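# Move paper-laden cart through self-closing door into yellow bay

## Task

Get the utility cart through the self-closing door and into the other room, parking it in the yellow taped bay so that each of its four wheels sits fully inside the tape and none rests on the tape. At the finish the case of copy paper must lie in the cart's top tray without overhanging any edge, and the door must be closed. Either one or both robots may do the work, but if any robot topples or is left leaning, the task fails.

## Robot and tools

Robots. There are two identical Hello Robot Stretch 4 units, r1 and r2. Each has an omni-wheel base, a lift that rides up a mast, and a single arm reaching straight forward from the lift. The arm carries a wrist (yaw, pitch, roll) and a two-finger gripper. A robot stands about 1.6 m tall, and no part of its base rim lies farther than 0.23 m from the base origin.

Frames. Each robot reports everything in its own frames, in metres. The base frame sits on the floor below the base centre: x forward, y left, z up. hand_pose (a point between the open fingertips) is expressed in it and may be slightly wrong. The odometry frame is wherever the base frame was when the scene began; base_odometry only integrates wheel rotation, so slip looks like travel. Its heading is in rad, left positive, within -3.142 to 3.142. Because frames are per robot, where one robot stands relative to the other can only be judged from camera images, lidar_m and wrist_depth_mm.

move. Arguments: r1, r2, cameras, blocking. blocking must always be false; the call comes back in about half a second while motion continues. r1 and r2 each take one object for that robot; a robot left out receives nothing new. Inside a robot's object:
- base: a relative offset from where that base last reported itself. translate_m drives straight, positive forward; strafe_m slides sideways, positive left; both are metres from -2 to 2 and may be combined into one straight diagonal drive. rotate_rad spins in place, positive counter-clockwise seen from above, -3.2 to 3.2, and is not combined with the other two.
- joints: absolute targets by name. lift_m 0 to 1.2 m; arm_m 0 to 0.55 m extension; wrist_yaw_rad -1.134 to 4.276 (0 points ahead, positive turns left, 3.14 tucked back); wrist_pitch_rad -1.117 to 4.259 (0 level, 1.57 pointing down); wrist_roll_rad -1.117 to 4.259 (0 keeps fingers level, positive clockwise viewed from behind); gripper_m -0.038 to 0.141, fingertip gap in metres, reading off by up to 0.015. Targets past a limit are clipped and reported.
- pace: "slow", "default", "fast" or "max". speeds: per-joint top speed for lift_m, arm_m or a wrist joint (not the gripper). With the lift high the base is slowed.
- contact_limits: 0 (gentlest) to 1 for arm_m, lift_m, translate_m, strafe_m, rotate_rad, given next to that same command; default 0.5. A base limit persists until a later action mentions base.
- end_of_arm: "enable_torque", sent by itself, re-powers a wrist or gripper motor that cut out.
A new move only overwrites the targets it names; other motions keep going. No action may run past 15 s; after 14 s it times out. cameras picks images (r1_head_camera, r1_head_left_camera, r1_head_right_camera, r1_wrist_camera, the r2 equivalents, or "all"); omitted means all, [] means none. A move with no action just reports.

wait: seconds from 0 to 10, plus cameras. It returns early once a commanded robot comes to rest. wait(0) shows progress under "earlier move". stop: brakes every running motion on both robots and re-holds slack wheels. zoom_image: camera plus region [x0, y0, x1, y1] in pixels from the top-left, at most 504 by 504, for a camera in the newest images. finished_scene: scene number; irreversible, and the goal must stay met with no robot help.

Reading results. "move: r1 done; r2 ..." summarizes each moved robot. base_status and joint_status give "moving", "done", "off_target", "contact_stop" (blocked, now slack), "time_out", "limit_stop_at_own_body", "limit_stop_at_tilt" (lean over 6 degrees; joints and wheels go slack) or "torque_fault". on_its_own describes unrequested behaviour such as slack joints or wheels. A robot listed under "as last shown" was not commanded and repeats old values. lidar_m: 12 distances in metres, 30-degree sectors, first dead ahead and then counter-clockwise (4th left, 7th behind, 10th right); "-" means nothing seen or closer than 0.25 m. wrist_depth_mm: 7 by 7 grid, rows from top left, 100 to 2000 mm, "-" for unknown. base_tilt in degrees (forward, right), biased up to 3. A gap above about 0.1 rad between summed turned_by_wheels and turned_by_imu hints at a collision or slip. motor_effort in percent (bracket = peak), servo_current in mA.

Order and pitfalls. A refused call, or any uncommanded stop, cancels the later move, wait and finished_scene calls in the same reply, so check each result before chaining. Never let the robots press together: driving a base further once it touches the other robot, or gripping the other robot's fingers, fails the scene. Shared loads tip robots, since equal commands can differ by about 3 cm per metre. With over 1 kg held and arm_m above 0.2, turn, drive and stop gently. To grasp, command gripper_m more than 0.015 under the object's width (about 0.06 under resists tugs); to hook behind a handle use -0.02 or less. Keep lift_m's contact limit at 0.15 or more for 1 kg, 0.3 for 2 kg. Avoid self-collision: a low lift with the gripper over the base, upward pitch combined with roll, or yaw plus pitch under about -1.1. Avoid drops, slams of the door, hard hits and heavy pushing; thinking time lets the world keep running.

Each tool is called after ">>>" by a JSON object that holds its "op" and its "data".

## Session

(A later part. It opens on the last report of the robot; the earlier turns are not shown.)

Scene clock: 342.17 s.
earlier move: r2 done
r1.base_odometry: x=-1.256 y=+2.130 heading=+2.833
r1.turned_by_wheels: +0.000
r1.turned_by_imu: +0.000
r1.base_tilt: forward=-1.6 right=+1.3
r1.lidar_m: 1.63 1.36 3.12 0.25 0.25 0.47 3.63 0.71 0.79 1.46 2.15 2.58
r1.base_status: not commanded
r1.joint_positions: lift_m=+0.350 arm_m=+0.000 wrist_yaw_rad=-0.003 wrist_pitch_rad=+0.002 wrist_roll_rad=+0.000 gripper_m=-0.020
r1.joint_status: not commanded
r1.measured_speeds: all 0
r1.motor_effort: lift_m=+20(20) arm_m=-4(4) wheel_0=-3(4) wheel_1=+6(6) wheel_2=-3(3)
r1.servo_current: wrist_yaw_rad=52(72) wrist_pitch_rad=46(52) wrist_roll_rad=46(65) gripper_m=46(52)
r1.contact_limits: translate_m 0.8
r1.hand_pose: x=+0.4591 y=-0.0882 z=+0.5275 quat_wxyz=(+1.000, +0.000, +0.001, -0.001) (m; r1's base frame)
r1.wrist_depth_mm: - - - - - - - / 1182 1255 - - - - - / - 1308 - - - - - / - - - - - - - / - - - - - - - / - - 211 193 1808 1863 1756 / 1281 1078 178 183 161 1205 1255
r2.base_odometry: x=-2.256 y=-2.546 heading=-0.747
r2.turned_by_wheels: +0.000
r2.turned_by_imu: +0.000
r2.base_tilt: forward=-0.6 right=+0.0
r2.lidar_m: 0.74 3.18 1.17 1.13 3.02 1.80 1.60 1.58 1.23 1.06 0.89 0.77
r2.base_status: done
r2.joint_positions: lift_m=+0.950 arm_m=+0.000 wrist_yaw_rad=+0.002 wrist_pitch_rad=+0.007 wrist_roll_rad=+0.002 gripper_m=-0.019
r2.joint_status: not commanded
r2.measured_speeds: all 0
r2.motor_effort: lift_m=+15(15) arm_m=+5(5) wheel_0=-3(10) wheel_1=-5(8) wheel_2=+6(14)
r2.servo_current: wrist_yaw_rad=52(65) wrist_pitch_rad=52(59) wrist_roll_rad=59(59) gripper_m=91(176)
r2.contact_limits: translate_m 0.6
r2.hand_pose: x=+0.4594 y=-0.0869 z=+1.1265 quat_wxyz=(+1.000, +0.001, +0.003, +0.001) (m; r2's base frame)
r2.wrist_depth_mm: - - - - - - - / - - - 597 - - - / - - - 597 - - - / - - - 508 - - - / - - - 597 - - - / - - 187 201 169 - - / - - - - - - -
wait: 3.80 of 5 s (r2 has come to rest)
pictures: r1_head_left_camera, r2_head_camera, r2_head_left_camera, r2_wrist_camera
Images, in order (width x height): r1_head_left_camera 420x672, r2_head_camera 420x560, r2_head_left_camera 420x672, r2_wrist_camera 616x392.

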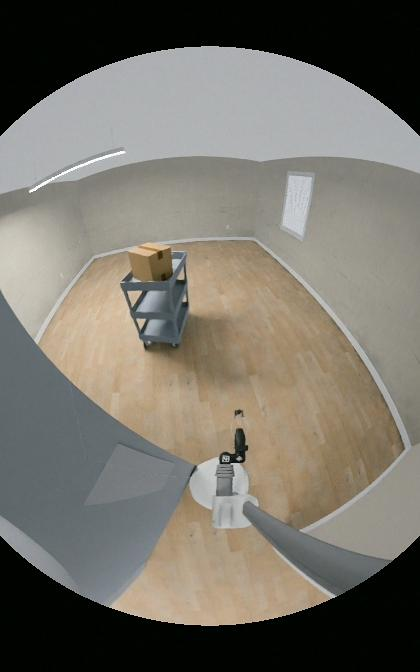

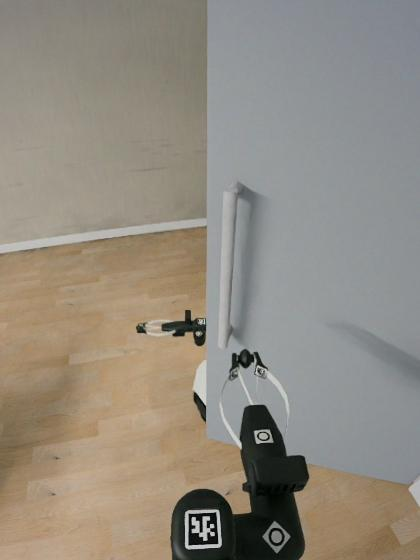

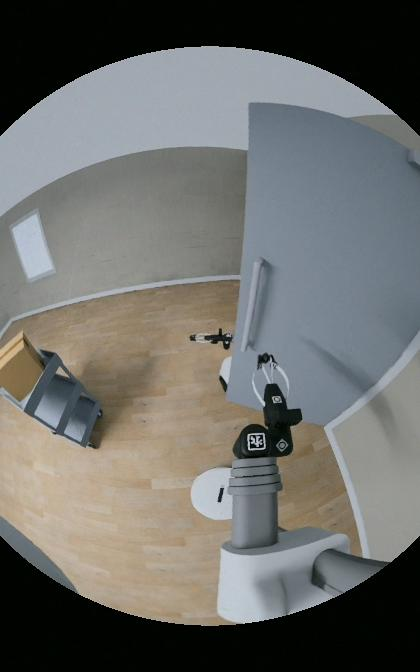

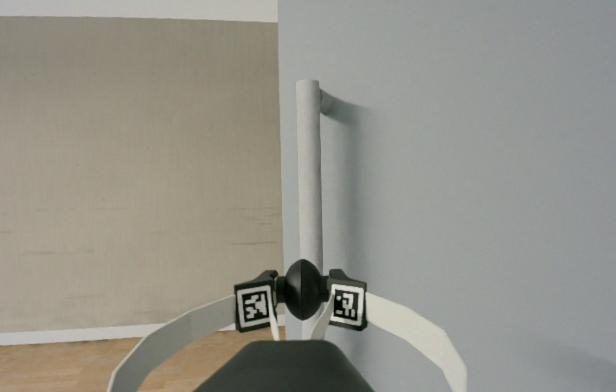

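>>> {"op": "move", "data": {"blocking": false, "r2": {"joints":{"gripper_m":0.1}}, "cameras": []}}

>>> {"op": "wait", "data": {"seconds": 1.2, "cameras": []}}

>>> {"op": "move", "data": {"blocking": false, "r2": {"base":{"translate_m":0.34},"contact_limits":{"translate_m":0.1},"pace":"slow"}, "cameras": []}}

>>> {"op": "wait", "data": {"seconds": 6, "cameras": ["r2_head_camera","r2_wrist_camera"]}}

Scene clock: 351.33 s.
move: r2 moving
r1: as last shown
r1.lidar_m: 1.62 1.34 3.13 0.25 0.25 0.48 3.61 0.70 0.78 1.47 2.16 2.56
r1.motor_effort: lift_m=+20(20) arm_m=-4(4) wheel_0=-4(4) wheel_1=+6(6) wheel_2=-3(3)
r1.servo_current: wrist_yaw_rad=46(65) wrist_pitch_rad=39(46) wrist_roll_rad=46(72) gripper_m=39(46)
r1.contact_limits: translate_m 0.8
r1.wrist_depth_mm: - - - - - - - / 1160 1229 - - - - - / - 1336 - - - - - / - - - - - - - / - - - - - - - / - - 210 193 1808 1808 1708 / 1308 1098 178 183 161 1229 1255
r2.base_odometry: x=-2.256 y=-2.546 heading=-0.747
r2.turned_by_wheels: +0.000
r2.turned_by_imu: +0.000
r2.base_tilt: forward=-0.7 right=+0.1
r2.lidar_m: 0.72 3.17 1.15 1.14 3.01 1.84 1.58 1.60 1.21 1.07 0.88 0.78
r2.base_status: not commanded
r2.joint_positions: lift_m=+0.950 arm_m=+0.000 wrist_yaw_rad=+0.002 wrist_pitch_rad=+0.007 wrist_roll_rad=+0.002 gripper_m=+0.005
r2.joint_status: gripper_m moving
r2.measured_speeds: all 0
r2.motor_effort: lift_m=+15(15) arm_m=+5(5) wheel_0=-4(4) wheel_1=-5(5) wheel_2=+6(6)
r2.servo_current: wrist_yaw_rad=46(52) wrist_pitch_rad=46(52) wrist_roll_rad=52(59) gripper_m=91(91)
r2.contact_limits: translate_m 0.6
r2.hand_pose: x=+0.4594 y=-0.0869 z=+1.1265 quat_wxyz=(+1.000, +0.001, +0.003, +0.001) (m; r2's base frame)
r2.wrist_depth_mm: - - - - - - - / - - - 591 - - - / - - - 591 - - - / - - - 512 - - - / - - - 512 - - - / - - - 192 173 - - / - - - - - - -
pictures: none
No camera images: "cameras" was empty.

Scene clock: 352.53 s.
earlier move: r2 moving
r1.base_odometry: x=-1.256 y=+2.130 heading=+2.833
r1.turned_by_wheels: +0.000
r1.turned_by_imu: +0.000
r1.base_tilt: forward=-1.6 right=+1.3
r1.lidar_m: 1.65 1.33 3.11 0.25 0.25 0.49 3.61 0.70 0.80 1.46 2.16 2.57
r1.base_status: not commanded
r1.joint_positions: lift_m=+0.350 arm_m=+0.000 wrist_yaw_rad=-0.003 wrist_pitch_rad=+0.002 wrist_roll_rad=+0.000 gripper_m=-0.020
r1.joint_status: not commanded
r1.measured_speeds: all 0
r1.motor_effort: lift_m=+20(20) arm_m=-4(4) wheel_0=-4(4) wheel_1=+5(6) wheel_2=-3(3)
r1.servo_current: wrist_yaw_rad=52(65) wrist_pitch_rad=39(52) wrist_roll_rad=46(72) gripper_m=52(52)
r1.contact_limits: translate_m 0.8
r1.hand_pose: x=+0.4591 y=-0.0882 z=+0.5275 quat_wxyz=(+1.000, +0.000, +0.001, -0.001) (m; r1's base frame)
r1.wrist_depth_mm: - - - - - - - / 1182 1229 - - - - - / - 1281 - - - - - / - - - - - - - / - - - - - - - / - - 211 193 1756 1756 1756 / 1336 1118 178 183 161 1229 1255
r2.base_odometry: x=-2.256 y=-2.546 heading=-0.747
r2.turned_by_wheels: +0.000
r2.turned_by_imu: +0.000
r2.base_tilt: forward=-0.7 right=+0.1
r2.lidar_m: 0.73 3.15 1.17 1.14 3.01 1.78 1.59 1.60 1.21 1.07 0.88 0.79
r2.base_status: not commanded
r2.joint_positions: lift_m=+0.950 arm_m=+0.000 wrist_yaw_rad=+0.002 wrist_pitch_rad=+0.007 wrist_roll_rad=+0.002 gripper_m=+0.100
r2.joint_status: gripper_m moving
r2.measured_speeds: all 0
r2.motor_effort: lift_m=+15(15) arm_m=+5(5) wheel_0=-3(4) wheel_1=-5(5) wheel_2=+6(6)
r2.servo_current: wrist_yaw_rad=39(52) wrist_pitch_rad=46(52) wrist_roll_rad=39(59) gripper_m=65(124)
r2.contact_limits: translate_m 0.6
r2.hand_pose: x=+0.4594 y=-0.0869 z=+1.1265 quat_wxyz=(+1.000, +0.001, +0.003, +0.001) (m; r2's base frame)
r2.wrist_depth_mm: - - - - - - - / - - - 591 - - - / - - - 597 - - - / - - - 512 - - - / - - - 603 - - - / - - 193 508 185 - - / - - - - - - -
wait: 1.20 s; no rest
pictures: none
No camera images: "cameras" was empty.

Scene clock: 353.03 s.
earlier move: r2 done
move: r2 moving
r1: as last shown
r1.lidar_m: 1.64 1.35 3.09 0.25 0.25 0.49 3.63 0.71 0.81 1.47 2.15 2.61
r1.servo_current: wrist_yaw_rad=46(59) wrist_pitch_rad=39(39) wrist_roll_rad=52(72) gripper_m=39(52)
r1.contact_limits: translate_m 0.8
r1.wrist_depth_mm: - - - - - - - / 1205 1281 - - - - - / - 1308 - - - - - / - - - - - - - / - - - - - - - / - - 211 192 1808 1756 1708 / 1308 1098 178 183 161 1205 1255
r2.base_odometry: x=-2.247 y=-2.554 heading=-0.747
r2.turned_by_wheels: +0.000
r2.turned_by_imu: +0.000
r2.base_tilt: forward=-0.7 right=+0.1
r2.lidar_m: 0.69 3.17 1.17 1.12 3.01 1.84 1.59 1.61 1.20 1.04 0.90 0.78
r2.base_status: translate_m moving
r2.joint_positions: lift_m=+0.950 arm_m=+0.000 wrist_yaw_rad=+0.002 wrist_pitch_rad=+0.007 wrist_roll_rad=+0.002 gripper_m=+0.100
r2.joint_status: all done
r2.measured_speeds: translate_m=+0.049 strafe_m=-0.001 rotate_rad=+0.000 lift_m=+0.000 arm_m=+0.000 wrist_yaw_rad=+0.000 wrist_pitch_rad=+0.000 wrist_roll_rad=+0.000
r2.motor_effort: lift_m=+15(15) arm_m=+5(5) wheel_0=+8(9) wheel_1=+7(7) wheel_2=-10(10)
r2.servo_current: wrist_yaw_rad=46(59) wrist_pitch_rad=46(52) wrist_roll_rad=59(59) gripper_m=46(52)
r2.contact_limits: translate_m 0.1
r2.hand_pose: x=+0.4594 y=-0.0869 z=+1.1265 quat_wxyz=(+1.000, +0.001, +0.003, +0.001) (m; r2's base frame)
r2.wrist_depth_mm: - - - - - - - / - - - 574 - - - / - - - 585 - - - / - - - 591 - - - / - - - 591 - - - / - - 196 504 185 - - / - - - - - - -
pictures: none
No camera images: "cameras" was empty.

Scene clock: 357.47 s.
earlier move: r2 contact_stop
r1.base_odometry: x=-1.256 y=+2.131 heading=+2.833
r1.turned_by_wheels: +0.000
r1.turned_by_imu: +0.000
r1.base_tilt: forward=-1.6 right=+1.3
r1.lidar_m: 1.61 1.34 0.64 0.25 0.25 0.47 3.62 0.72 0.79 1.46 2.16 2.58
r1.base_status: not commanded
r1.joint_positions: lift_m=+0.350 arm_m=+0.000 wrist_yaw_rad=-0.003 wrist_pitch_rad=+0.002 wrist_roll_rad=+0.000 gripper_m=-0.020
r1.joint_status: not commanded
r1.measured_speeds: all 0
r1.motor_effort: lift_m=+20(20) arm_m=-4(4) wheel_0=-7(7) wheel_1=+11(12) wheel_2=-4(4)
r1.servo_current: wrist_yaw_rad=46(72) wrist_pitch_rad=46(46) wrist_roll_rad=46(72) gripper_m=46(52)
r1.contact_limits: translate_m 0.8
r1.hand_pose: x=+0.4591 y=-0.0882 z=+0.5275 quat_wxyz=(+1.000, +0.000, +0.001, -0.001) (m; r1's base frame)
r1.wrist_depth_mm: - - - - - - - / 1182 1255 - - - - - / - 1308 - - - - - / - - - - - - - / - - - - - - - / - - 211 192 1808 1808 1708 / 1281 1098 178 183 161 1229 1255
r2.base_odometry: x=-2.017 y=-2.766 heading=-0.780
r2.turned_by_wheels: -0.033
r2.turned_by_imu: -0.022
r2.base_tilt: forward=-0.7 right=+0.0
r2.lidar_m: 0.41 0.80 3.38 1.12 3.76 2.21 1.92 1.91 1.17 0.93 0.55 0.46
r2.base_status: translate_m contact_stop (by the wheels' count: +0.326 of +0.340)
r2.joint_positions: lift_m=+0.950 arm_m=+0.000 wrist_yaw_rad=-0.003 wrist_pitch_rad=+0.007 wrist_roll_rad=+0.002 gripper_m=+0.100
r2.joint_status: all done
r2.measured_speeds: all 0
r2.on_its_own: the wheels are slack since a contact_stop
r2.motor_effort: lift_m=+15(15) arm_m=+5(5) wheel_0=+0(10) wheel_1=+0(8) wheel_2=+0(19)
r2.servo_current: wrist_yaw_rad=52(72) wrist_pitch_rad=46(52) wrist_roll_rad=46(65) gripper_m=52(59)
r2.contact_limits: translate_m 0.1
r2.hand_pose: x=+0.4590 y=-0.0883 z=+1.1265 quat_wxyz=(+1.000, +0.001, +0.003, -0.001) (m; r2's base frame)
r2.wrist_depth_mm: - - - 237 237 219 207 / - - - 249 238 220 - / - - - 250 240 224 211 / - - - 196 242 225 212 / - - 287 195 242 224 213 / - - 196 187 199 225 215 / - - - - 244 223 216
wait: 4.43 of 6 s (r2 has come to rest)
pictures: r2_head_camera, r2_wrist_camera
Images, in order (width x height): r2_head_camera 420x560, r2_wrist_camera 616x392.

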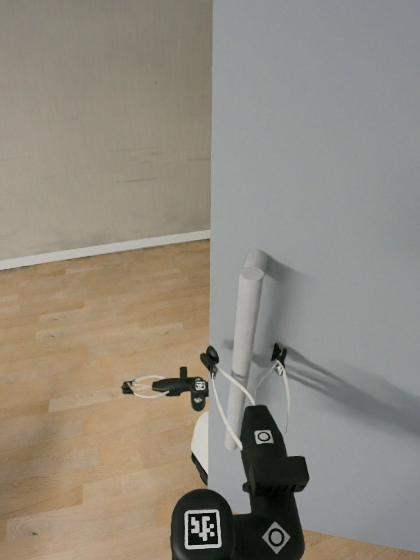

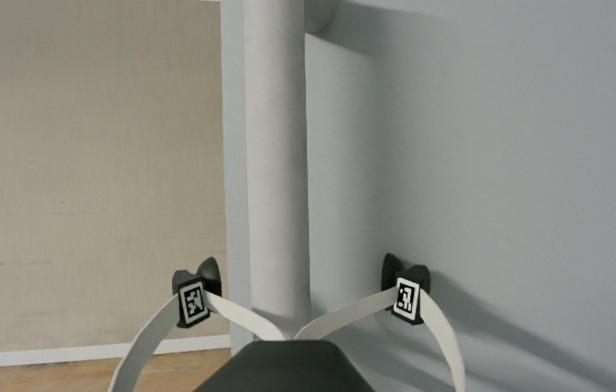

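>>> {"op": "move", "data": {"blocking": false, "r2": {"base":{"translate_m":-0.006},"joints":{"gripper_m":-0.03},"pace":"slow"}, "cameras": []}}

>>> {"op": "wait", "data": {"seconds": 2.5, "cameras": ["r2_head_camera","r2_wrist_camera"]}}

Scene clock: 363.93 s.
move: r2 moving
r1: as last shown
r1.lidar_m: 1.63 1.34 0.63 0.25 0.25 0.50 3.62 0.70 0.78 1.47 2.16 2.60
r1.motor_effort: lift_m=+20(20) arm_m=-4(4) wheel_0=-7(7) wheel_1=+10(11) wheel_2=-4(4)
r1.servo_current: wrist_yaw_rad=52(59) wrist_pitch_rad=39(52) wrist_roll_rad=52(59) gripper_m=39(46)
r1.contact_limits: translate_m 0.8
r1.wrist_depth_mm: - - - - - - - / 1205 1255 - - - - - / - 1281 - - - - - / - - - - - - - / - - - - - - - / - - 210 193 1808 1756 1618 / 1336 1078 178 183 161 1205 1281
r2.base_odometry: x=-2.021 y=-2.762 heading=-0.780
r2.turned_by_wheels: +0.000
r2.turned_by_imu: +0.000
r2.base_tilt: forward=-0.7 right=+0.1
r2.lidar_m: 0.41 0.80 3.38 1.10 3.72 2.21 1.91 1.91 1.11 0.95 0.57 0.47
r2.base_status: translate_m moving
r2.joint_positions: lift_m=+0.950 arm_m=+0.000 wrist_yaw_rad=-0.002 wrist_pitch_rad=+0.007 wrist_roll_rad=+0.002 gripper_m=+0.091
r2.joint_status: gripper_m moving
r2.measured_speeds: translate_m=-0.001 strafe_m=+0.000 rotate_rad=+0.000 lift_m=+0.000 arm_m=+0.000 wrist_yaw_rad=+0.000 wrist_pitch_rad=+0.000 wrist_roll_rad=+0.000
r2.motor_effort: lift_m=+15(15) arm_m=+5(5) wheel_0=-4(7) wheel_1=-5(6) wheel_2=+6(9)
r2.servo_current: wrist_yaw_rad=46(59) wrist_pitch_rad=52(52) wrist_roll_rad=59(59) gripper_m=65(78)
r2.hand_pose: x=+0.4590 y=-0.0881 z=+1.1265 quat_wxyz=(+1.000, +0.001, +0.003, -0.001) (m; r2's base frame)
r2.wrist_depth_mm: - - - 250 242 224 211 / - - - 189 243 225 213 / - - - 198 244 228 214 / - - - 198 247 230 215 / - - 293 259 244 229 218 / - - 193 192 199 229 218 / - - - - 249 227 219
pictures: none
No camera images: "cameras" was empty.

Scene clock: 366.43 s.
earlier move: r2 moving
r1.base_odometry: x=-1.256 y=+2.130 heading=+2.833
r1.turned_by_wheels: +0.000
r1.turned_by_imu: +0.000
r1.base_tilt: forward=-1.6 right=+1.3
r1.lidar_m: 1.64 1.37 0.63 0.25 0.25 0.47 3.61 0.71 0.80 1.48 2.17 2.58
r1.base_status: not commanded
r1.joint_positions: lift_m=+0.350 arm_m=+0.000 wrist_yaw_rad=-0.003 wrist_pitch_rad=+0.002 wrist_roll_rad=+0.000 gripper_m=-0.020
r1.joint_status: not commanded
r1.measured_speeds: all 0
r1.motor_effort: lift_m=+20(20) arm_m=-4(4) wheel_0=-5(7) wheel_1=+7(11) wheel_2=-4(4)
r1.servo_current: wrist_yaw_rad=39(72) wrist_pitch_rad=39(52) wrist_roll_rad=52(65) gripper_m=39(52)
r1.contact_limits: translate_m 0.8
r1.hand_pose: x=+0.4591 y=-0.0882 z=+0.5275 quat_wxyz=(+1.000, +0.000, +0.001, -0.001) (m; r1's base frame)
r1.wrist_depth_mm: - - - - - - - / 1205 1229 - - - - - / - 1336 - - - - - / - - - - - - - / - - - - - - - / - - 210 193 1808 1808 1708 / 1308 1078 178 183 161 1205 1255
r2.base_odometry: x=-2.021 y=-2.762 heading=-0.780
r2.turned_by_wheels: +0.000
r2.turned_by_imu: +0.001
r2.base_tilt: forward=-0.7 right=+0.1
r2.lidar_m: 0.42 0.78 3.32 1.10 3.74 2.19 1.91 1.91 1.15 0.93 0.55 0.47
r2.base_status: done
r2.joint_positions: lift_m=+0.950 arm_m=+0.000 wrist_yaw_rad=+0.006 wrist_pitch_rad=+0.007 wrist_roll_rad=+0.002 gripper_m=+0.015
r2.joint_status: gripper_m moving
r2.measured_speeds: all 0
r2.motor_effort: lift_m=+15(15) arm_m=+4(5) wheel_0=-1(7) wheel_1=-4(6) wheel_2=+7(9)
r2.servo_current: wrist_yaw_rad=59(59) wrist_pitch_rad=46(52) wrist_roll_rad=46(65) gripper_m=137(137)
r2.hand_pose: x=+0.4597 y=-0.0858 z=+1.1265 quat_wxyz=(+1.000, +0.001, +0.003, +0.003) (m; r2's base frame)
r2.wrist_depth_mm: - - - 184 241 222 209 / - - - 186 241 224 210 / - - - 187 245 227 211 / - - - 190 246 228 213 / - - - 191 247 227 215 / - - 191 188 191 228 215 / - - - - 248 222 217
wait: 2.50 s; no rest
pictures: r2_head_camera, r2_wrist_camera
Images, in order (width x height): r2_head_camera 420x560, r2_wrist_camera 616x392.

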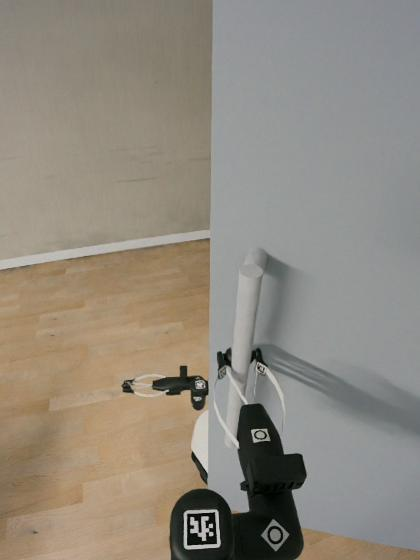

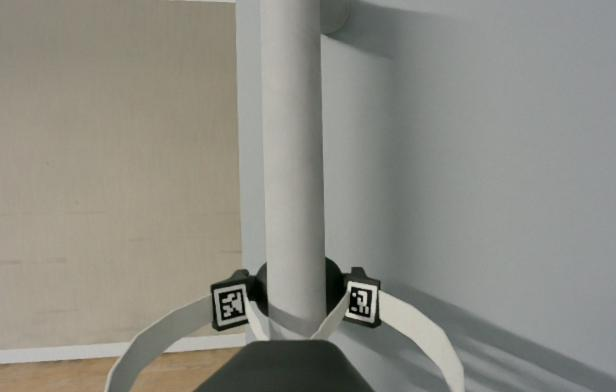

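>>> {"op": "wait", "data": {"seconds": 2, "cameras": []}}

>>> {"op": "move", "data": {"blocking": false, "r1": {"base":{"strafe_m":0.2},"contact_limits":{"strafe_m":0.8},"pace":"slow"}, "r2": {"base":{"translate_m":-0.28},"pace":"slow","contact_limits":{"translate_m":0.6}}, "cameras": []}}

>>> {"op": "wait", "data": {"seconds": 2.5, "cameras": []}}

>>> {"op": "wait", "data": {"seconds": 2, "cameras": ["r1_head_left_camera","r2_head_camera","r2_wrist_camera"]}}

Scene clock: 372.37 s.
earlier move: r2 done
r1.base_odometry: x=-1.256 y=+2.130 heading=+2.833
r1.turned_by_wheels: +0.000
r1.turned_by_imu: +0.000
r1.base_tilt: forward=-1.6 right=+1.2
r1.lidar_m: 1.64 1.32 0.62 0.25 0.25 0.46 3.61 0.72 0.81 1.48 2.15 2.58
r1.base_status: not commanded
r1.joint_positions: lift_m=+0.350 arm_m=+0.000 wrist_yaw_rad=-0.003 wrist_pitch_rad=+0.002 wrist_roll_rad=+0.000 gripper_m=-0.020
r1.joint_status: not commanded
r1.measured_speeds: all 0
r1.motor_effort: lift_m=+20(20) arm_m=-4(4) wheel_0=-4(7) wheel_1=+3(11) wheel_2=-3(4)
r1.servo_current: wrist_yaw_rad=59(72) wrist_pitch_rad=46(52) wrist_roll_rad=46(65) gripper_m=39(52)
r1.contact_limits: translate_m 0.8
r1.hand_pose: x=+0.4591 y=-0.0882 z=+0.5275 quat_wxyz=(+1.000, +0.000, +0.001, -0.001) (m; r1's base frame)
r1.wrist_depth_mm: - - - - - - - / 1160 1255 - - - - - / - 1336 - - - - - / - - - - - - - / - - - - - - - / - - 210 193 1808 1808 1756 / 1336 1098 178 183 161 1205 1229
r2.base_odometry: x=-2.021 y=-2.762 heading=-0.780
r2.turned_by_wheels: +0.000
r2.turned_by_imu: +0.001
r2.base_tilt: forward=-0.6 right=+0.1
r2.lidar_m: 0.42 0.84 3.33 1.10 3.73 2.20 1.91 1.90 1.16 0.92 0.54 0.48
r2.base_status: done
r2.joint_positions: lift_m=+0.950 arm_m=+0.000 wrist_yaw_rad=+0.009 wrist_pitch_rad=+0.007 wrist_roll_rad=+0.002 gripper_m=-0.028
r2.joint_status: all done
r2.measured_speeds: all 0
r2.motor_effort: lift_m=+15(15) arm_m=-3(5) wheel_0=-1(7) wheel_1=-5(6) wheel_2=+6(9)
r2.servo_current: wrist_yaw_rad=52(72) wrist_pitch_rad=46(59) wrist_roll_rad=52(65) gripper_m=150(234)
r2.hand_pose: x=+0.4600 y=-0.0849 z=+1.1265 quat_wxyz=(+1.000, +0.001, +0.003, +0.004) (m; r2's base frame)
r2.wrist_depth_mm: - - - 176 232 213 202 / - - - 185 235 216 - / - - - 179 236 218 204 / - - - 180 237 218 206 / - - - 178 240 220 207 / - - 185 183 179 220 208 / - - - - 236 213 210
wait: 0.00 of 2 s (r2 has come to rest)
pictures: none
No camera images: "cameras" was empty.

Scene clock: 372.87 s.
move: r1 moving; r2 moving
r1.base_odometry: x=-1.261 y=+2.117 heading=+2.833
r1.turned_by_wheels: +0.000
r1.turned_by_imu: +0.000
r1.base_tilt: forward=-1.6 right=+1.3
r1.lidar_m: 1.60 1.34 0.66 0.25 0.25 0.49 3.63 0.72 0.80 1.50 2.17 2.57
r1.base_status: strafe_m moving
r1.joint_positions: lift_m=+0.350 arm_m=+0.000 wrist_yaw_rad=-0.003 wrist_pitch_rad=+0.002 wrist_roll_rad=+0.000 gripper_m=-0.020
r1.joint_status: not commanded
r1.measured_speeds: translate_m=+0.000 strafe_m=+0.057 rotate_rad=-0.002 lift_m=+0.000 arm_m=+0.000 wrist_yaw_rad=+0.000 wrist_pitch_rad=+0.000 wrist_roll_rad=+0.000
r1.motor_effort: lift_m=+20(20) arm_m=-4(4) wheel_0=-9(9) wheel_1=+6(7) wheel_2=-1(2)
r1.servo_current: wrist_yaw_rad=39(72) wrist_pitch_rad=46(46) wrist_roll_rad=46(52) gripper_m=46(52)
r1.contact_limits: strafe_m 0.8
r1.hand_pose: x=+0.4591 y=-0.0882 z=+0.5275 quat_wxyz=(+1.000, +0.000, +0.001, -0.001) (m; r1's base frame)
r1.wrist_depth_mm: - - - - - - - / 1205 1229 - - - - - / - 1708 - - - - - / - - - - - - - / - - - - - - - / - - 210 193 1756 1808 1661 / 1336 1098 178 183 162 1205 1255
r2.base_odometry: x=-2.029 y=-2.754 heading=-0.779
r2.turned_by_wheels: +0.001
r2.turned_by_imu: +0.001
r2.base_tilt: forward=-0.6 right=+0.0
r2.lidar_m: 0.40 0.82 3.33 1.09 3.70 2.19 1.89 1.90 1.17 0.95 0.58 0.48
r2.base_status: translate_m moving
r2.joint_positions: lift_m=+0.950 arm_m=+0.000 wrist_yaw_rad=+0.010 wrist_pitch_rad=+0.007 wrist_roll_rad=+0.002 gripper_m=-0.028
r2.joint_status: not commanded
r2.measured_speeds: translate_m=-0.048 strafe_m=+0.000 rotate_rad=+0.002 lift_m=+0.000 arm_m=+0.000 wrist_yaw_rad=+0.007 wrist_pitch_rad=+0.000 wrist_roll_rad=+0.000
r2.motor_effort: lift_m=+15(15) arm_m=-4(4) wheel_0=-2(6) wheel_1=-7(8) wheel_2=+23(23)
r2.servo_current: wrist_yaw_rad=65(78) wrist_pitch_rad=46(52) wrist_roll_rad=46(52) gripper_m=150(156)
r2.contact_limits: translate_m 0.6
r2.hand_pose: x=+0.4602 y=-0.0844 z=+1.1265 quat_wxyz=(+1.000, +0.001, +0.003, +0.005) (m; r2's base frame)
r2.wrist_depth_mm: - - - 176 234 214 202 / - - - 186 234 217 - / - - - 179 236 218 205 / - - - 180 238 218 208 / - - - 179 240 220 208 / - - 184 183 178 220 209 / - 157 - - 237 215 211
pictures: none
No camera images: "cameras" was empty.

Scene clock: 375.37 s.
earlier move: r1 moving; r2 moving
r1.base_odometry: x=-1.317 y=+1.940 heading=+2.833
r1.turned_by_wheels: +0.000
r1.turned_by_imu: +0.001
r1.base_tilt: forward=-1.6 right=+1.3
r1.lidar_m: 1.30 1.33 0.25 0.25 0.25 0.37 3.66 0.92 0.85 1.58 2.36 2.83
r1.base_status: strafe_m moving
r1.joint_positions: lift_m=+0.350 arm_m=+0.000 wrist_yaw_rad=-0.003 wrist_pitch_rad=+0.002 wrist_roll_rad=+0.000 gripper_m=-0.020
r1.joint_status: not commanded
r1.measured_speeds: all 0
r1.motor_effort: lift_m=+20(20) arm_m=-4(4) wheel_0=-3(9) wheel_1=+1(8) wheel_2=+0(2)
r1.servo_current: wrist_yaw_rad=46(72) wrist_pitch_rad=39(46) wrist_roll_rad=59(72) gripper_m=46(52)
r1.contact_limits: strafe_m 0.8
r1.hand_pose: x=+0.4591 y=-0.0882 z=+0.5275 quat_wxyz=(+1.000, +0.000, +0.001, -0.001) (m; r1's base frame)
r1.wrist_depth_mm: - - - - - - - / - 1160 - - - - - / - - - - - - - / - - - - - - - / - - - - - - - / - - 185 193 1863 1756 1708 / 1308 141 178 183 161 1229 1255
r2.base_odometry: x=-2.197 y=-2.588 heading=-0.778
r2.turned_by_wheels: +0.001
r2.turned_by_imu: +0.015
r2.base_tilt: forward=-0.7 right=+0.0
r2.lidar_m: 0.40 0.87 1.13 1.12 3.18 1.92 1.67 1.66 1.19 1.05 0.68 0.48
r2.base_status: translate_m moving
r2.joint_positions: lift_m=+0.950 arm_m=+0.000 wrist_yaw_rad=+0.022 wrist_pitch_rad=+0.007 wrist_roll_rad=+0.002 gripper_m=-0.028
r2.joint_status: not commanded
r2.measured_speeds: translate_m=-0.080 strafe_m=-0.002 rotate_rad=+0.006 lift_m=+0.000 arm_m=+0.000 wrist_yaw_rad=+0.000 wrist_pitch_rad=+0.000 wrist_roll_rad=+0.000
r2.motor_effort: lift_m=+15(15) arm_m=-4(4) wheel_0=+8(11) wheel_1=-4(8) wheel_2=+20(26)
r2.servo_current: wrist_yaw_rad=137(150) wrist_pitch_rad=52(52) wrist_roll_rad=46(59) gripper_m=137(156)
r2.contact_limits: translate_m 0.6
r2.hand_pose: x=+0.4612 y=-0.0810 z=+1.1265 quat_wxyz=(+1.000, +0.001, +0.003, +0.011) (m; r2's base frame)
r2.wrist_depth_mm: - - 259 246 240 232 225 / - - 262 247 242 233 225 / - - 264 248 245 235 228 / - - 266 251 246 236 229 / - - 268 203 248 238 230 / - - 180 183 182 237 233 / - 159 274 - 250 236 234
wait: 2.50 s; no rest
pictures: none
No camera images: "cameras" was empty.

Scene clock: 375.50 s.
earlier move: r1 done; r2 moving
r1.base_odometry: x=-1.317 y=+1.940 heading=+2.833
r1.turned_by_wheels: +0.000
r1.turned_by_imu: +0.000
r1.base_tilt: forward=-1.6 right=+1.3
r1.lidar_m: 1.31 1.33 0.25 0.25 0.25 0.38 3.67 0.90 0.87 1.57 2.34 2.79
r1.base_status: done
r1.joint_positions: lift_m=+0.350 arm_m=+0.000 wrist_yaw_rad=-0.003 wrist_pitch_rad=+0.002 wrist_roll_rad=+0.000 gripper_m=-0.020
r1.joint_status: not commanded
r1.measured_speeds: all 0
r1.motor_effort: lift_m=+20(20) arm_m=-4(4) wheel_0=-4(9) wheel_1=+2(8) wheel_2=+0(2)
r1.servo_current: wrist_yaw_rad=59(72) wrist_pitch_rad=39(46) wrist_roll_rad=59(72) gripper_m=46(52)
r1.contact_limits: strafe_m 0.8
r1.hand_pose: x=+0.4591 y=-0.0882 z=+0.5275 quat_wxyz=(+1.000, +0.000, +0.001, -0.001) (m; r1's base frame)
r1.wrist_depth_mm: - - - - - - - / - 1138 - - - - - / - - - - - - - / - - - - - - - / - - - - - - - / - - 185 193 1863 1808 1708 / 1308 141 178 183 162 1229 1255
r2.base_odometry: x=-2.204 y=-2.581 heading=-0.778
r2.turned_by_wheels: +0.000
r2.turned_by_imu: +0.000
r2.base_tilt: forward=-0.7 right=+0.0
r2.lidar_m: 0.39 0.87 1.14 1.13 3.21 1.91 1.67 1.64 1.22 1.05 0.66 0.46
r2.base_status: translate_m moving
r2.joint_positions: lift_m=+0.950 arm_m=+0.000 wrist_yaw_rad=+0.022 wrist_pitch_rad=+0.007 wrist_roll_rad=+0.002 gripper_m=-0.028
r2.joint_status: not commanded
r2.measured_speeds: translate_m=-0.068 strafe_m=-0.001 rotate_rad=+0.000 lift_m=+0.000 arm_m=+0.000 wrist_yaw_rad=+0.000 wrist_pitch_rad=+0.000 wrist_roll_rad=+0.000
r2.motor_effort: lift_m=+15(15) arm_m=-3(4) wheel_0=+8(11) wheel_1=-5(8) wheel_2=+19(26)
r2.servo_current: wrist_yaw_rad=130(150) wrist_pitch_rad=39(52) wrist_roll_rad=39(59) gripper_m=130(156)
r2.contact_limits: translate_m 0.6
r2.hand_pose: x=+0.4612 y=-0.0810 z=+1.1265 quat_wxyz=(+1.000, +0.001, +0.003, +0.011) (m; r2's base frame)
r2.wrist_depth_mm: - - 260 246 241 233 226 / - - 260 248 243 234 228 / - - 264 248 244 235 229 / - - 266 251 247 236 230 / - - 268 202 248 239 232 / - - 180 183 181 239 233 / - - 273 - 250 237 235
wait: 0.13 of 2 s (r1 has come to rest)
pictures: r1_head_left_camera, r2_head_camera, r2_wrist_camera
Images, in order (width x height): r1_head_left_camera 420x672, r2_head_camera 420x560, r2_wrist_camera 616x392.

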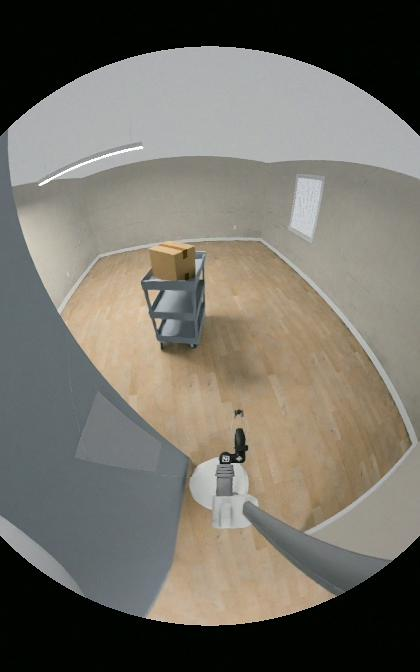

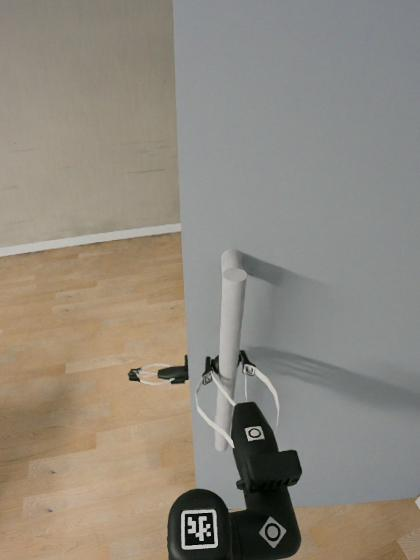

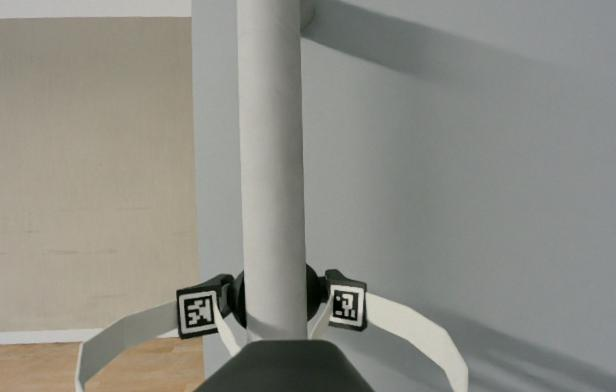

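>>> {"op": "wait", "data": {"seconds": 2, "cameras": ["r1_head_left_camera","r2_head_camera","r2_wrist_camera"]}}

Scene clock: 378.07 s.
earlier move: r2 done
r1.base_odometry: x=-1.317 y=+1.940 heading=+2.833
r1.turned_by_wheels: +0.000
r1.turned_by_imu: +0.000
r1.base_tilt: forward=-1.6 right=+1.3
r1.lidar_m: 1.29 1.34 0.26 0.25 0.28 0.41 3.66 0.92 0.86 1.57 2.35 2.79
r1.base_status: done
r1.joint_positions: lift_m=+0.350 arm_m=+0.000 wrist_yaw_rad=-0.003 wrist_pitch_rad=+0.002 wrist_roll_rad=+0.000 gripper_m=-0.020
r1.joint_status: not commanded
r1.measured_speeds: all 0
r1.motor_effort: lift_m=+20(20) arm_m=-4(4) wheel_0=-3(9) wheel_1=+1(8) wheel_2=+0(2)
r1.servo_current: wrist_yaw_rad=46(72) wrist_pitch_rad=39(52) wrist_roll_rad=33(72) gripper_m=39(52)
r1.contact_limits: strafe_m 0.8
r1.hand_pose: x=+0.4591 y=-0.0882 z=+0.5275 quat_wxyz=(+1.000, +0.000, +0.001, -0.001) (m; r1's base frame)
r1.wrist_depth_mm: - - - - - - - / - 1118 - - - - - / - - - - - - - / - - - - - - - / - - - - - - - / - - 185 193 1808 1808 1756 / 1336 141 178 183 161 1229 1255
r2.base_odometry: x=-2.219 y=-2.566 heading=-0.778
r2.turned_by_wheels: +0.000
r2.turned_by_imu: +0.001
r2.base_tilt: forward=-0.7 right=+0.0
r2.lidar_m: 0.42 0.90 1.15 1.11 3.15 1.89 1.63 1.63 1.22 1.06 0.69 0.49
r2.base_status: done
r2.joint_positions: lift_m=+0.950 arm_m=+0.000 wrist_yaw_rad=+0.022 wrist_pitch_rad=+0.007 wrist_roll_rad=+0.002 gripper_m=-0.028
r2.joint_status: not commanded
r2.measured_speeds: all 0
r2.on_its_own: wrist_yaw_rad is at rest, and its servo_current (137 mA) is outside its rest range (0 to 104 mA)
r2.motor_effort: lift_m=+15(15) arm_m=-3(4) wheel_0=+8(16) wheel_1=-4(8) wheel_2=+18(26)
r2.servo_current: wrist_yaw_rad=137(150) wrist_pitch_rad=46(59) wrist_roll_rad=46(59) gripper_m=137(156)
r2.contact_limits: translate_m 0.6
r2.hand_pose: x=+0.4612 y=-0.0810 z=+1.1265 quat_wxyz=(+1.000, +0.001, +0.003, +0.011) (m; r2's base frame)
r2.wrist_depth_mm: - - 258 246 242 236 230 / - - 259 249 244 236 232 / - - 262 250 246 240 233 / - - 264 252 247 241 235 / - - 266 202 250 242 236 / - - 181 183 181 244 237 / - - 271 - 253 242 239
wait: 0.00 of 2 s (r2 has come to rest)
pictures: r1_head_left_camera, r2_head_camera, r2_wrist_camera
Images, in order (width x height): r1_head_left_camera 420x672, r2_head_camera 420x560, r2_wrist_camera 616x392.

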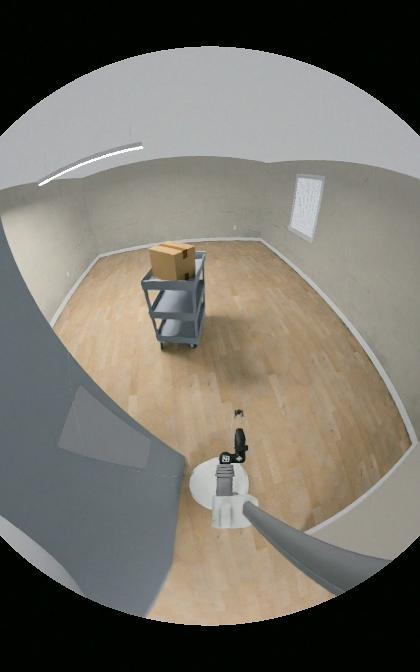

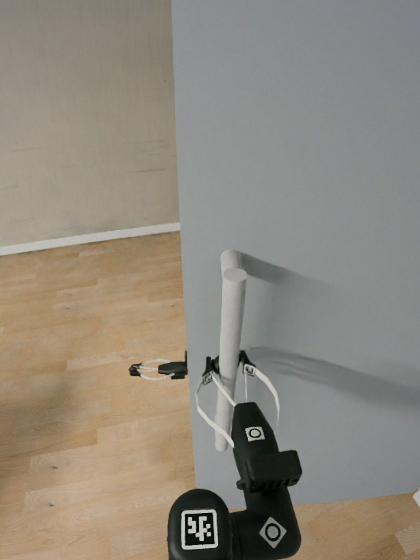

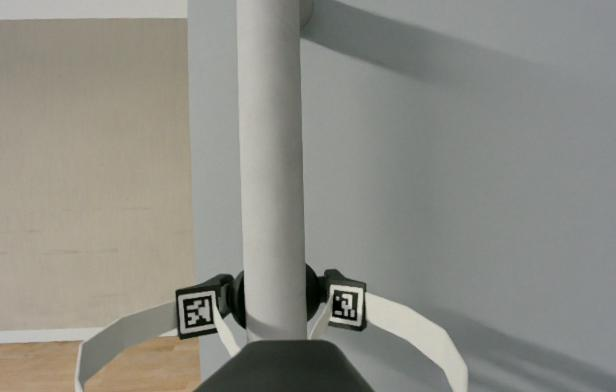

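>>> {"op": "move", "data": {"blocking": false, "r1": {"base":{"strafe_m":0.2},"contact_limits":{"strafe_m":0.5},"pace":"slow"}, "r2": {"base":{"translate_m":-0.25},"pace":"slow","contact_limits":{"translate_m":0.6}}, "cameras": []}}

>>> {"op": "wait", "data": {"seconds": 2.5, "cameras": []}}

>>> {"op": "wait", "data": {"seconds": 3, "cameras": ["r1_head_left_camera","r2_head_camera","r2_wrist_camera","r1_head_right_camera"]}}

Scene clock: 395.53 s.
move: r1 moving; r2 moving
r1.base_odometry: x=-1.321 y=+1.926 heading=+2.833
r1.turned_by_wheels: +0.000
r1.turned_by_imu: +0.000
r1.base_tilt: forward=-1.6 right=+1.3
r1.lidar_m: 1.26 1.31 0.25 0.25 0.25 0.38 3.65 0.98 0.88 1.57 2.36 2.84
r1.base_status: strafe_m moving
r1.joint_positions: lift_m=+0.350 arm_m=+0.000 wrist_yaw_rad=-0.003 wrist_pitch_rad=+0.002 wrist_roll_rad=+0.000 gripper_m=-0.020
r1.joint_status: not commanded
r1.measured_speeds: translate_m=+0.000 strafe_m=+0.056 rotate_rad=+0.000 lift_m=+0.000 arm_m=+0.000 wrist_yaw_rad=+0.000 wrist_pitch_rad=+0.000 wrist_roll_rad=+0.000
r1.motor_effort: lift_m=+20(20) arm_m=-4(4) wheel_0=-6(8) wheel_1=+7(8) wheel_2=-1(2)
r1.servo_current: wrist_yaw_rad=52(65) wrist_pitch_rad=39(52) wrist_roll_rad=46(65) gripper_m=39(46)
r1.contact_limits: strafe_m 0.5
r1.hand_pose: x=+0.4591 y=-0.0882 z=+0.5275 quat_wxyz=(+1.000, +0.000, +0.001, -0.001) (m; r1's base frame)
r1.wrist_depth_mm: - - - - - - - / - 1118 - - - - - / - - - - - - - / - - - - - - - / - - - - - - - / - - 185 193 1756 1808 1756 / 1308 141 178 183 161 1205 1255
r2.base_odometry: x=-2.228 y=-2.557 heading=-0.777
r2.turned_by_wheels: +0.002
r2.turned_by_imu: +0.003
r2.base_tilt: forward=-0.6 right=+0.0
r2.lidar_m: 0.41 0.89 1.15 1.11 3.08 1.84 1.64 1.62 1.22 1.05 0.71 0.51
r2.base_status: translate_m moving
r2.joint_positions: lift_m=+0.950 arm_m=+0.000 wrist_yaw_rad=+0.022 wrist_pitch_rad=+0.007 wrist_roll_rad=+0.002 gripper_m=-0.028
r2.joint_status: not commanded
r2.measured_speeds: translate_m=-0.049 strafe_m=+0.000 rotate_rad=+0.000 lift_m=+0.000 arm_m=+0.000 wrist_yaw_rad=+0.000 wrist_pitch_rad=+0.000 wrist_roll_rad=+0.000
r2.motor_effort: lift_m=+15(15) arm_m=-3(4) wheel_0=+6(9) wheel_1=-8(8) wheel_2=+24(24)
r2.servo_current: wrist_yaw_rad=130(143) wrist_pitch_rad=52(52) wrist_roll_rad=59(59) gripper_m=130(143)
r2.contact_limits: translate_m 0.6
r2.hand_pose: x=+0.4612 y=-0.0810 z=+1.1265 quat_wxyz=(+1.000, +0.001, +0.003, +0.011) (m; r2's base frame)
r2.wrist_depth_mm: - - 258 248 244 238 233 / - - 259 250 246 238 234 / - - 263 250 249 240 236 / - - 263 181 251 243 237 / - - 266 181 252 244 237 / - - 181 183 181 247 240 / - 159 272 - 253 245 242
pictures: none
No camera images: "cameras" was empty.

Scene clock: 398.03 s.
earlier move: r1 moving; r2 moving
r1.base_odometry: x=-1.378 y=+1.750 heading=+2.833
r1.turned_by_wheels: +0.000
r1.turned_by_imu: +0.001
r1.base_tilt: forward=-1.6 right=+1.3
r1.lidar_m: 1.28 1.35 0.28 0.25 0.25 0.31 0.59 3.70 1.01 1.65 2.55 3.03
r1.base_status: strafe_m moving
r1.joint_positions: lift_m=+0.350 arm_m=+0.000 wrist_yaw_rad=-0.003 wrist_pitch_rad=+0.002 wrist_roll_rad=+0.000 gripper_m=-0.020
r1.joint_status: not commanded
r1.measured_speeds: all 0
r1.motor_effort: lift_m=+20(20) arm_m=-4(4) wheel_0=-6(8) wheel_1=+4(8) wheel_2=-1(2)
r1.servo_current: wrist_yaw_rad=52(72) wrist_pitch_rad=39(52) wrist_roll_rad=46(65) gripper_m=46(46)
r1.contact_limits: strafe_m 0.5
r1.hand_pose: x=+0.4591 y=-0.0882 z=+0.5275 quat_wxyz=(+1.000, +0.000, +0.001, -0.001) (m; r1's base frame)
r1.wrist_depth_mm: - - - - - - - / - - 1138 - - - - / - - - - - - - / - - - - - - - / - - - - - - - / - 1983 183 193 1808 1808 1756 / 1397 1118 172 183 162 1205 1255
r2.base_odometry: x=-2.389 y=-2.399 heading=-0.779
r2.turned_by_wheels: -0.002
r2.turned_by_imu: +0.000
r2.base_tilt: forward=-0.7 right=+0.1
r2.lidar_m: 0.41 0.93 1.18 1.37 2.71 1.59 1.40 1.39 1.30 1.10 0.88 0.53
r2.base_status: translate_m moving
r2.joint_positions: lift_m=+0.950 arm_m=+0.000 wrist_yaw_rad=+0.003 wrist_pitch_rad=+0.007 wrist_roll_rad=+0.002 gripper_m=-0.028
r2.joint_status: not commanded
r2.measured_speeds: translate_m=-0.052 strafe_m=+0.000 rotate_rad=-0.003 lift_m=+0.000 arm_m=+0.000 wrist_yaw_rad=-0.006 wrist_pitch_rad=+0.000 wrist_roll_rad=+0.000
r2.motor_effort: lift_m=+15(15) arm_m=-3(4) wheel_0=-10(12) wheel_1=-7(8) wheel_2=+9(24)
r2.servo_current: wrist_yaw_rad=46(143) wrist_pitch_rad=46(52) wrist_roll_rad=46(65) gripper_m=137(143)
r2.contact_limits: translate_m 0.6
r2.hand_pose: x=+0.4596 y=-0.0865 z=+1.1265 quat_wxyz=(+1.000, +0.001, +0.003, +0.002) (m; r2's base frame)
r2.wrist_depth_mm: - - 254 186 274 286 298 / - - 255 186 277 287 298 / - - 256 187 277 290 301 / - - 257 189 279 294 304 / - - 259 190 282 294 304 / - - 182 190 178 297 307 / - - 262 - 289 294 312
wait: 2.50 s; no rest
pictures: none
No camera images: "cameras" was empty.

Scene clock: 398.17 s.
earlier move: r1 done; r2 moving
r1.base_odometry: x=-1.378 y=+1.750 heading=+2.833
r1.turned_by_wheels: +0.000
r1.turned_by_imu: +0.000
r1.base_tilt: forward=-1.6 right=+1.3
r1.lidar_m: 1.27 1.33 0.30 0.25 0.25 0.31 0.59 3.73 1.02 1.67 2.55 3.02
r1.base_status: done
r1.joint_positions: lift_m=+0.350 arm_m=+0.000 wrist_yaw_rad=-0.003 wrist_pitch_rad=+0.002 wrist_roll_rad=+0.000 gripper_m=-0.020
r1.joint_status: not commanded
r1.measured_speeds: all 0
r1.motor_effort: lift_m=+20(20) arm_m=-4(4) wheel_0=-5(8) wheel_1=+3(8) wheel_2=+0(2)
r1.servo_current: wrist_yaw_rad=52(72) wrist_pitch_rad=46(52) wrist_roll_rad=46(65) gripper_m=39(52)
r1.contact_limits: strafe_m 0.5
r1.hand_pose: x=+0.4591 y=-0.0882 z=+0.5275 quat_wxyz=(+1.000, +0.000, +0.001, -0.001) (m; r1's base frame)
r1.wrist_depth_mm: - - - - - - - / - - 1138 - - - - / - - - - - - - / - - - - - - - / - - - - - - - / - 1983 183 192 1808 1756 1708 / 1430 1098 172 183 161 1205 1281
r2.base_odometry: x=-2.393 y=-2.395 heading=-0.779
r2.turned_by_wheels: +0.000
r2.turned_by_imu: +0.000
r2.base_tilt: forward=-0.6 right=+0.1
r2.lidar_m: 0.39 0.96 1.19 1.43 2.64 1.61 1.39 1.40 1.28 1.12 0.87 0.52
r2.base_status: translate_m moving
r2.joint_positions: lift_m=+0.950 arm_m=+0.000 wrist_yaw_rad=+0.003 wrist_pitch_rad=+0.007 wrist_roll_rad=+0.002 gripper_m=-0.028
r2.joint_status: not commanded
r2.measured_speeds: translate_m=-0.037 strafe_m=+0.000 rotate_rad=+0.000 lift_m=+0.000 arm_m=+0.000 wrist_yaw_rad=-0.002 wrist_pitch_rad=+0.000 wrist_roll_rad=+0.000
r2.motor_effort: lift_m=+15(15) arm_m=-3(4) wheel_0=-10(12) wheel_1=-6(8) wheel_2=+10(24)
r2.servo_current: wrist_yaw_rad=39(143) wrist_pitch_rad=52(52) wrist_roll_rad=52(65) gripper_m=143(143)
r2.contact_limits: translate_m 0.6
r2.hand_pose: x=+0.4595 y=-0.0866 z=+1.1265 quat_wxyz=(+1.000, +0.001, +0.003, +0.001) (m; r2's base frame)
r2.wrist_depth_mm: - - 253 186 276 291 304 / - - 255 186 278 293 304 / - - 256 187 279 293 306 / - - 257 189 281 294 309 / - - 258 190 283 297 310 / - - 182 190 178 301 310 / - - 260 - 291 296 317
wait: 0.13 of 3 s (r1 has come to rest)
pictures: r1_head_left_camera, r1_head_right_camera, r2_head_camera, r2_wrist_camera
Images, in order (width x height): r1_head_left_camera 420x672, r1_head_right_camera 420x672, r2_head_camera 420x560, r2_wrist_camera 616x392.

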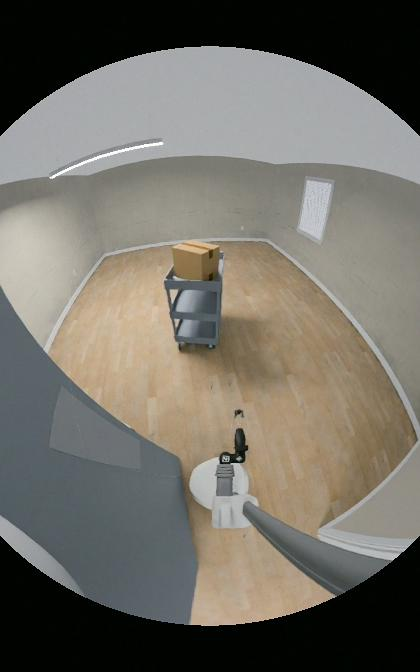

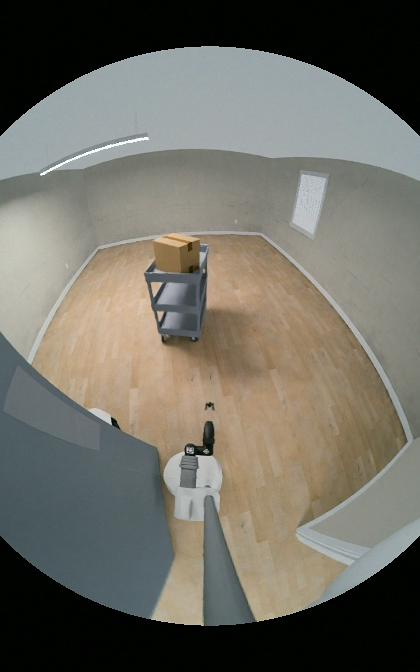

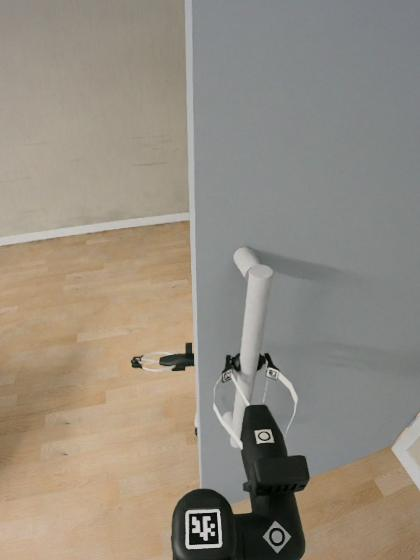

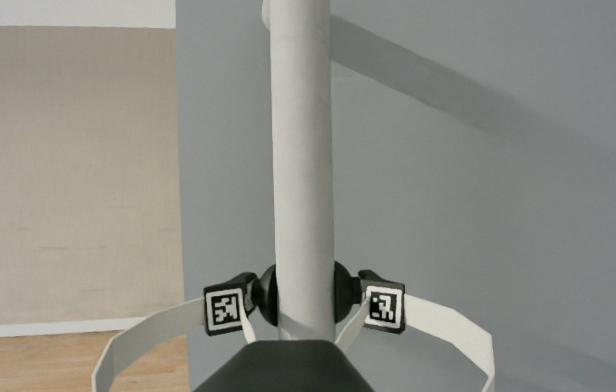

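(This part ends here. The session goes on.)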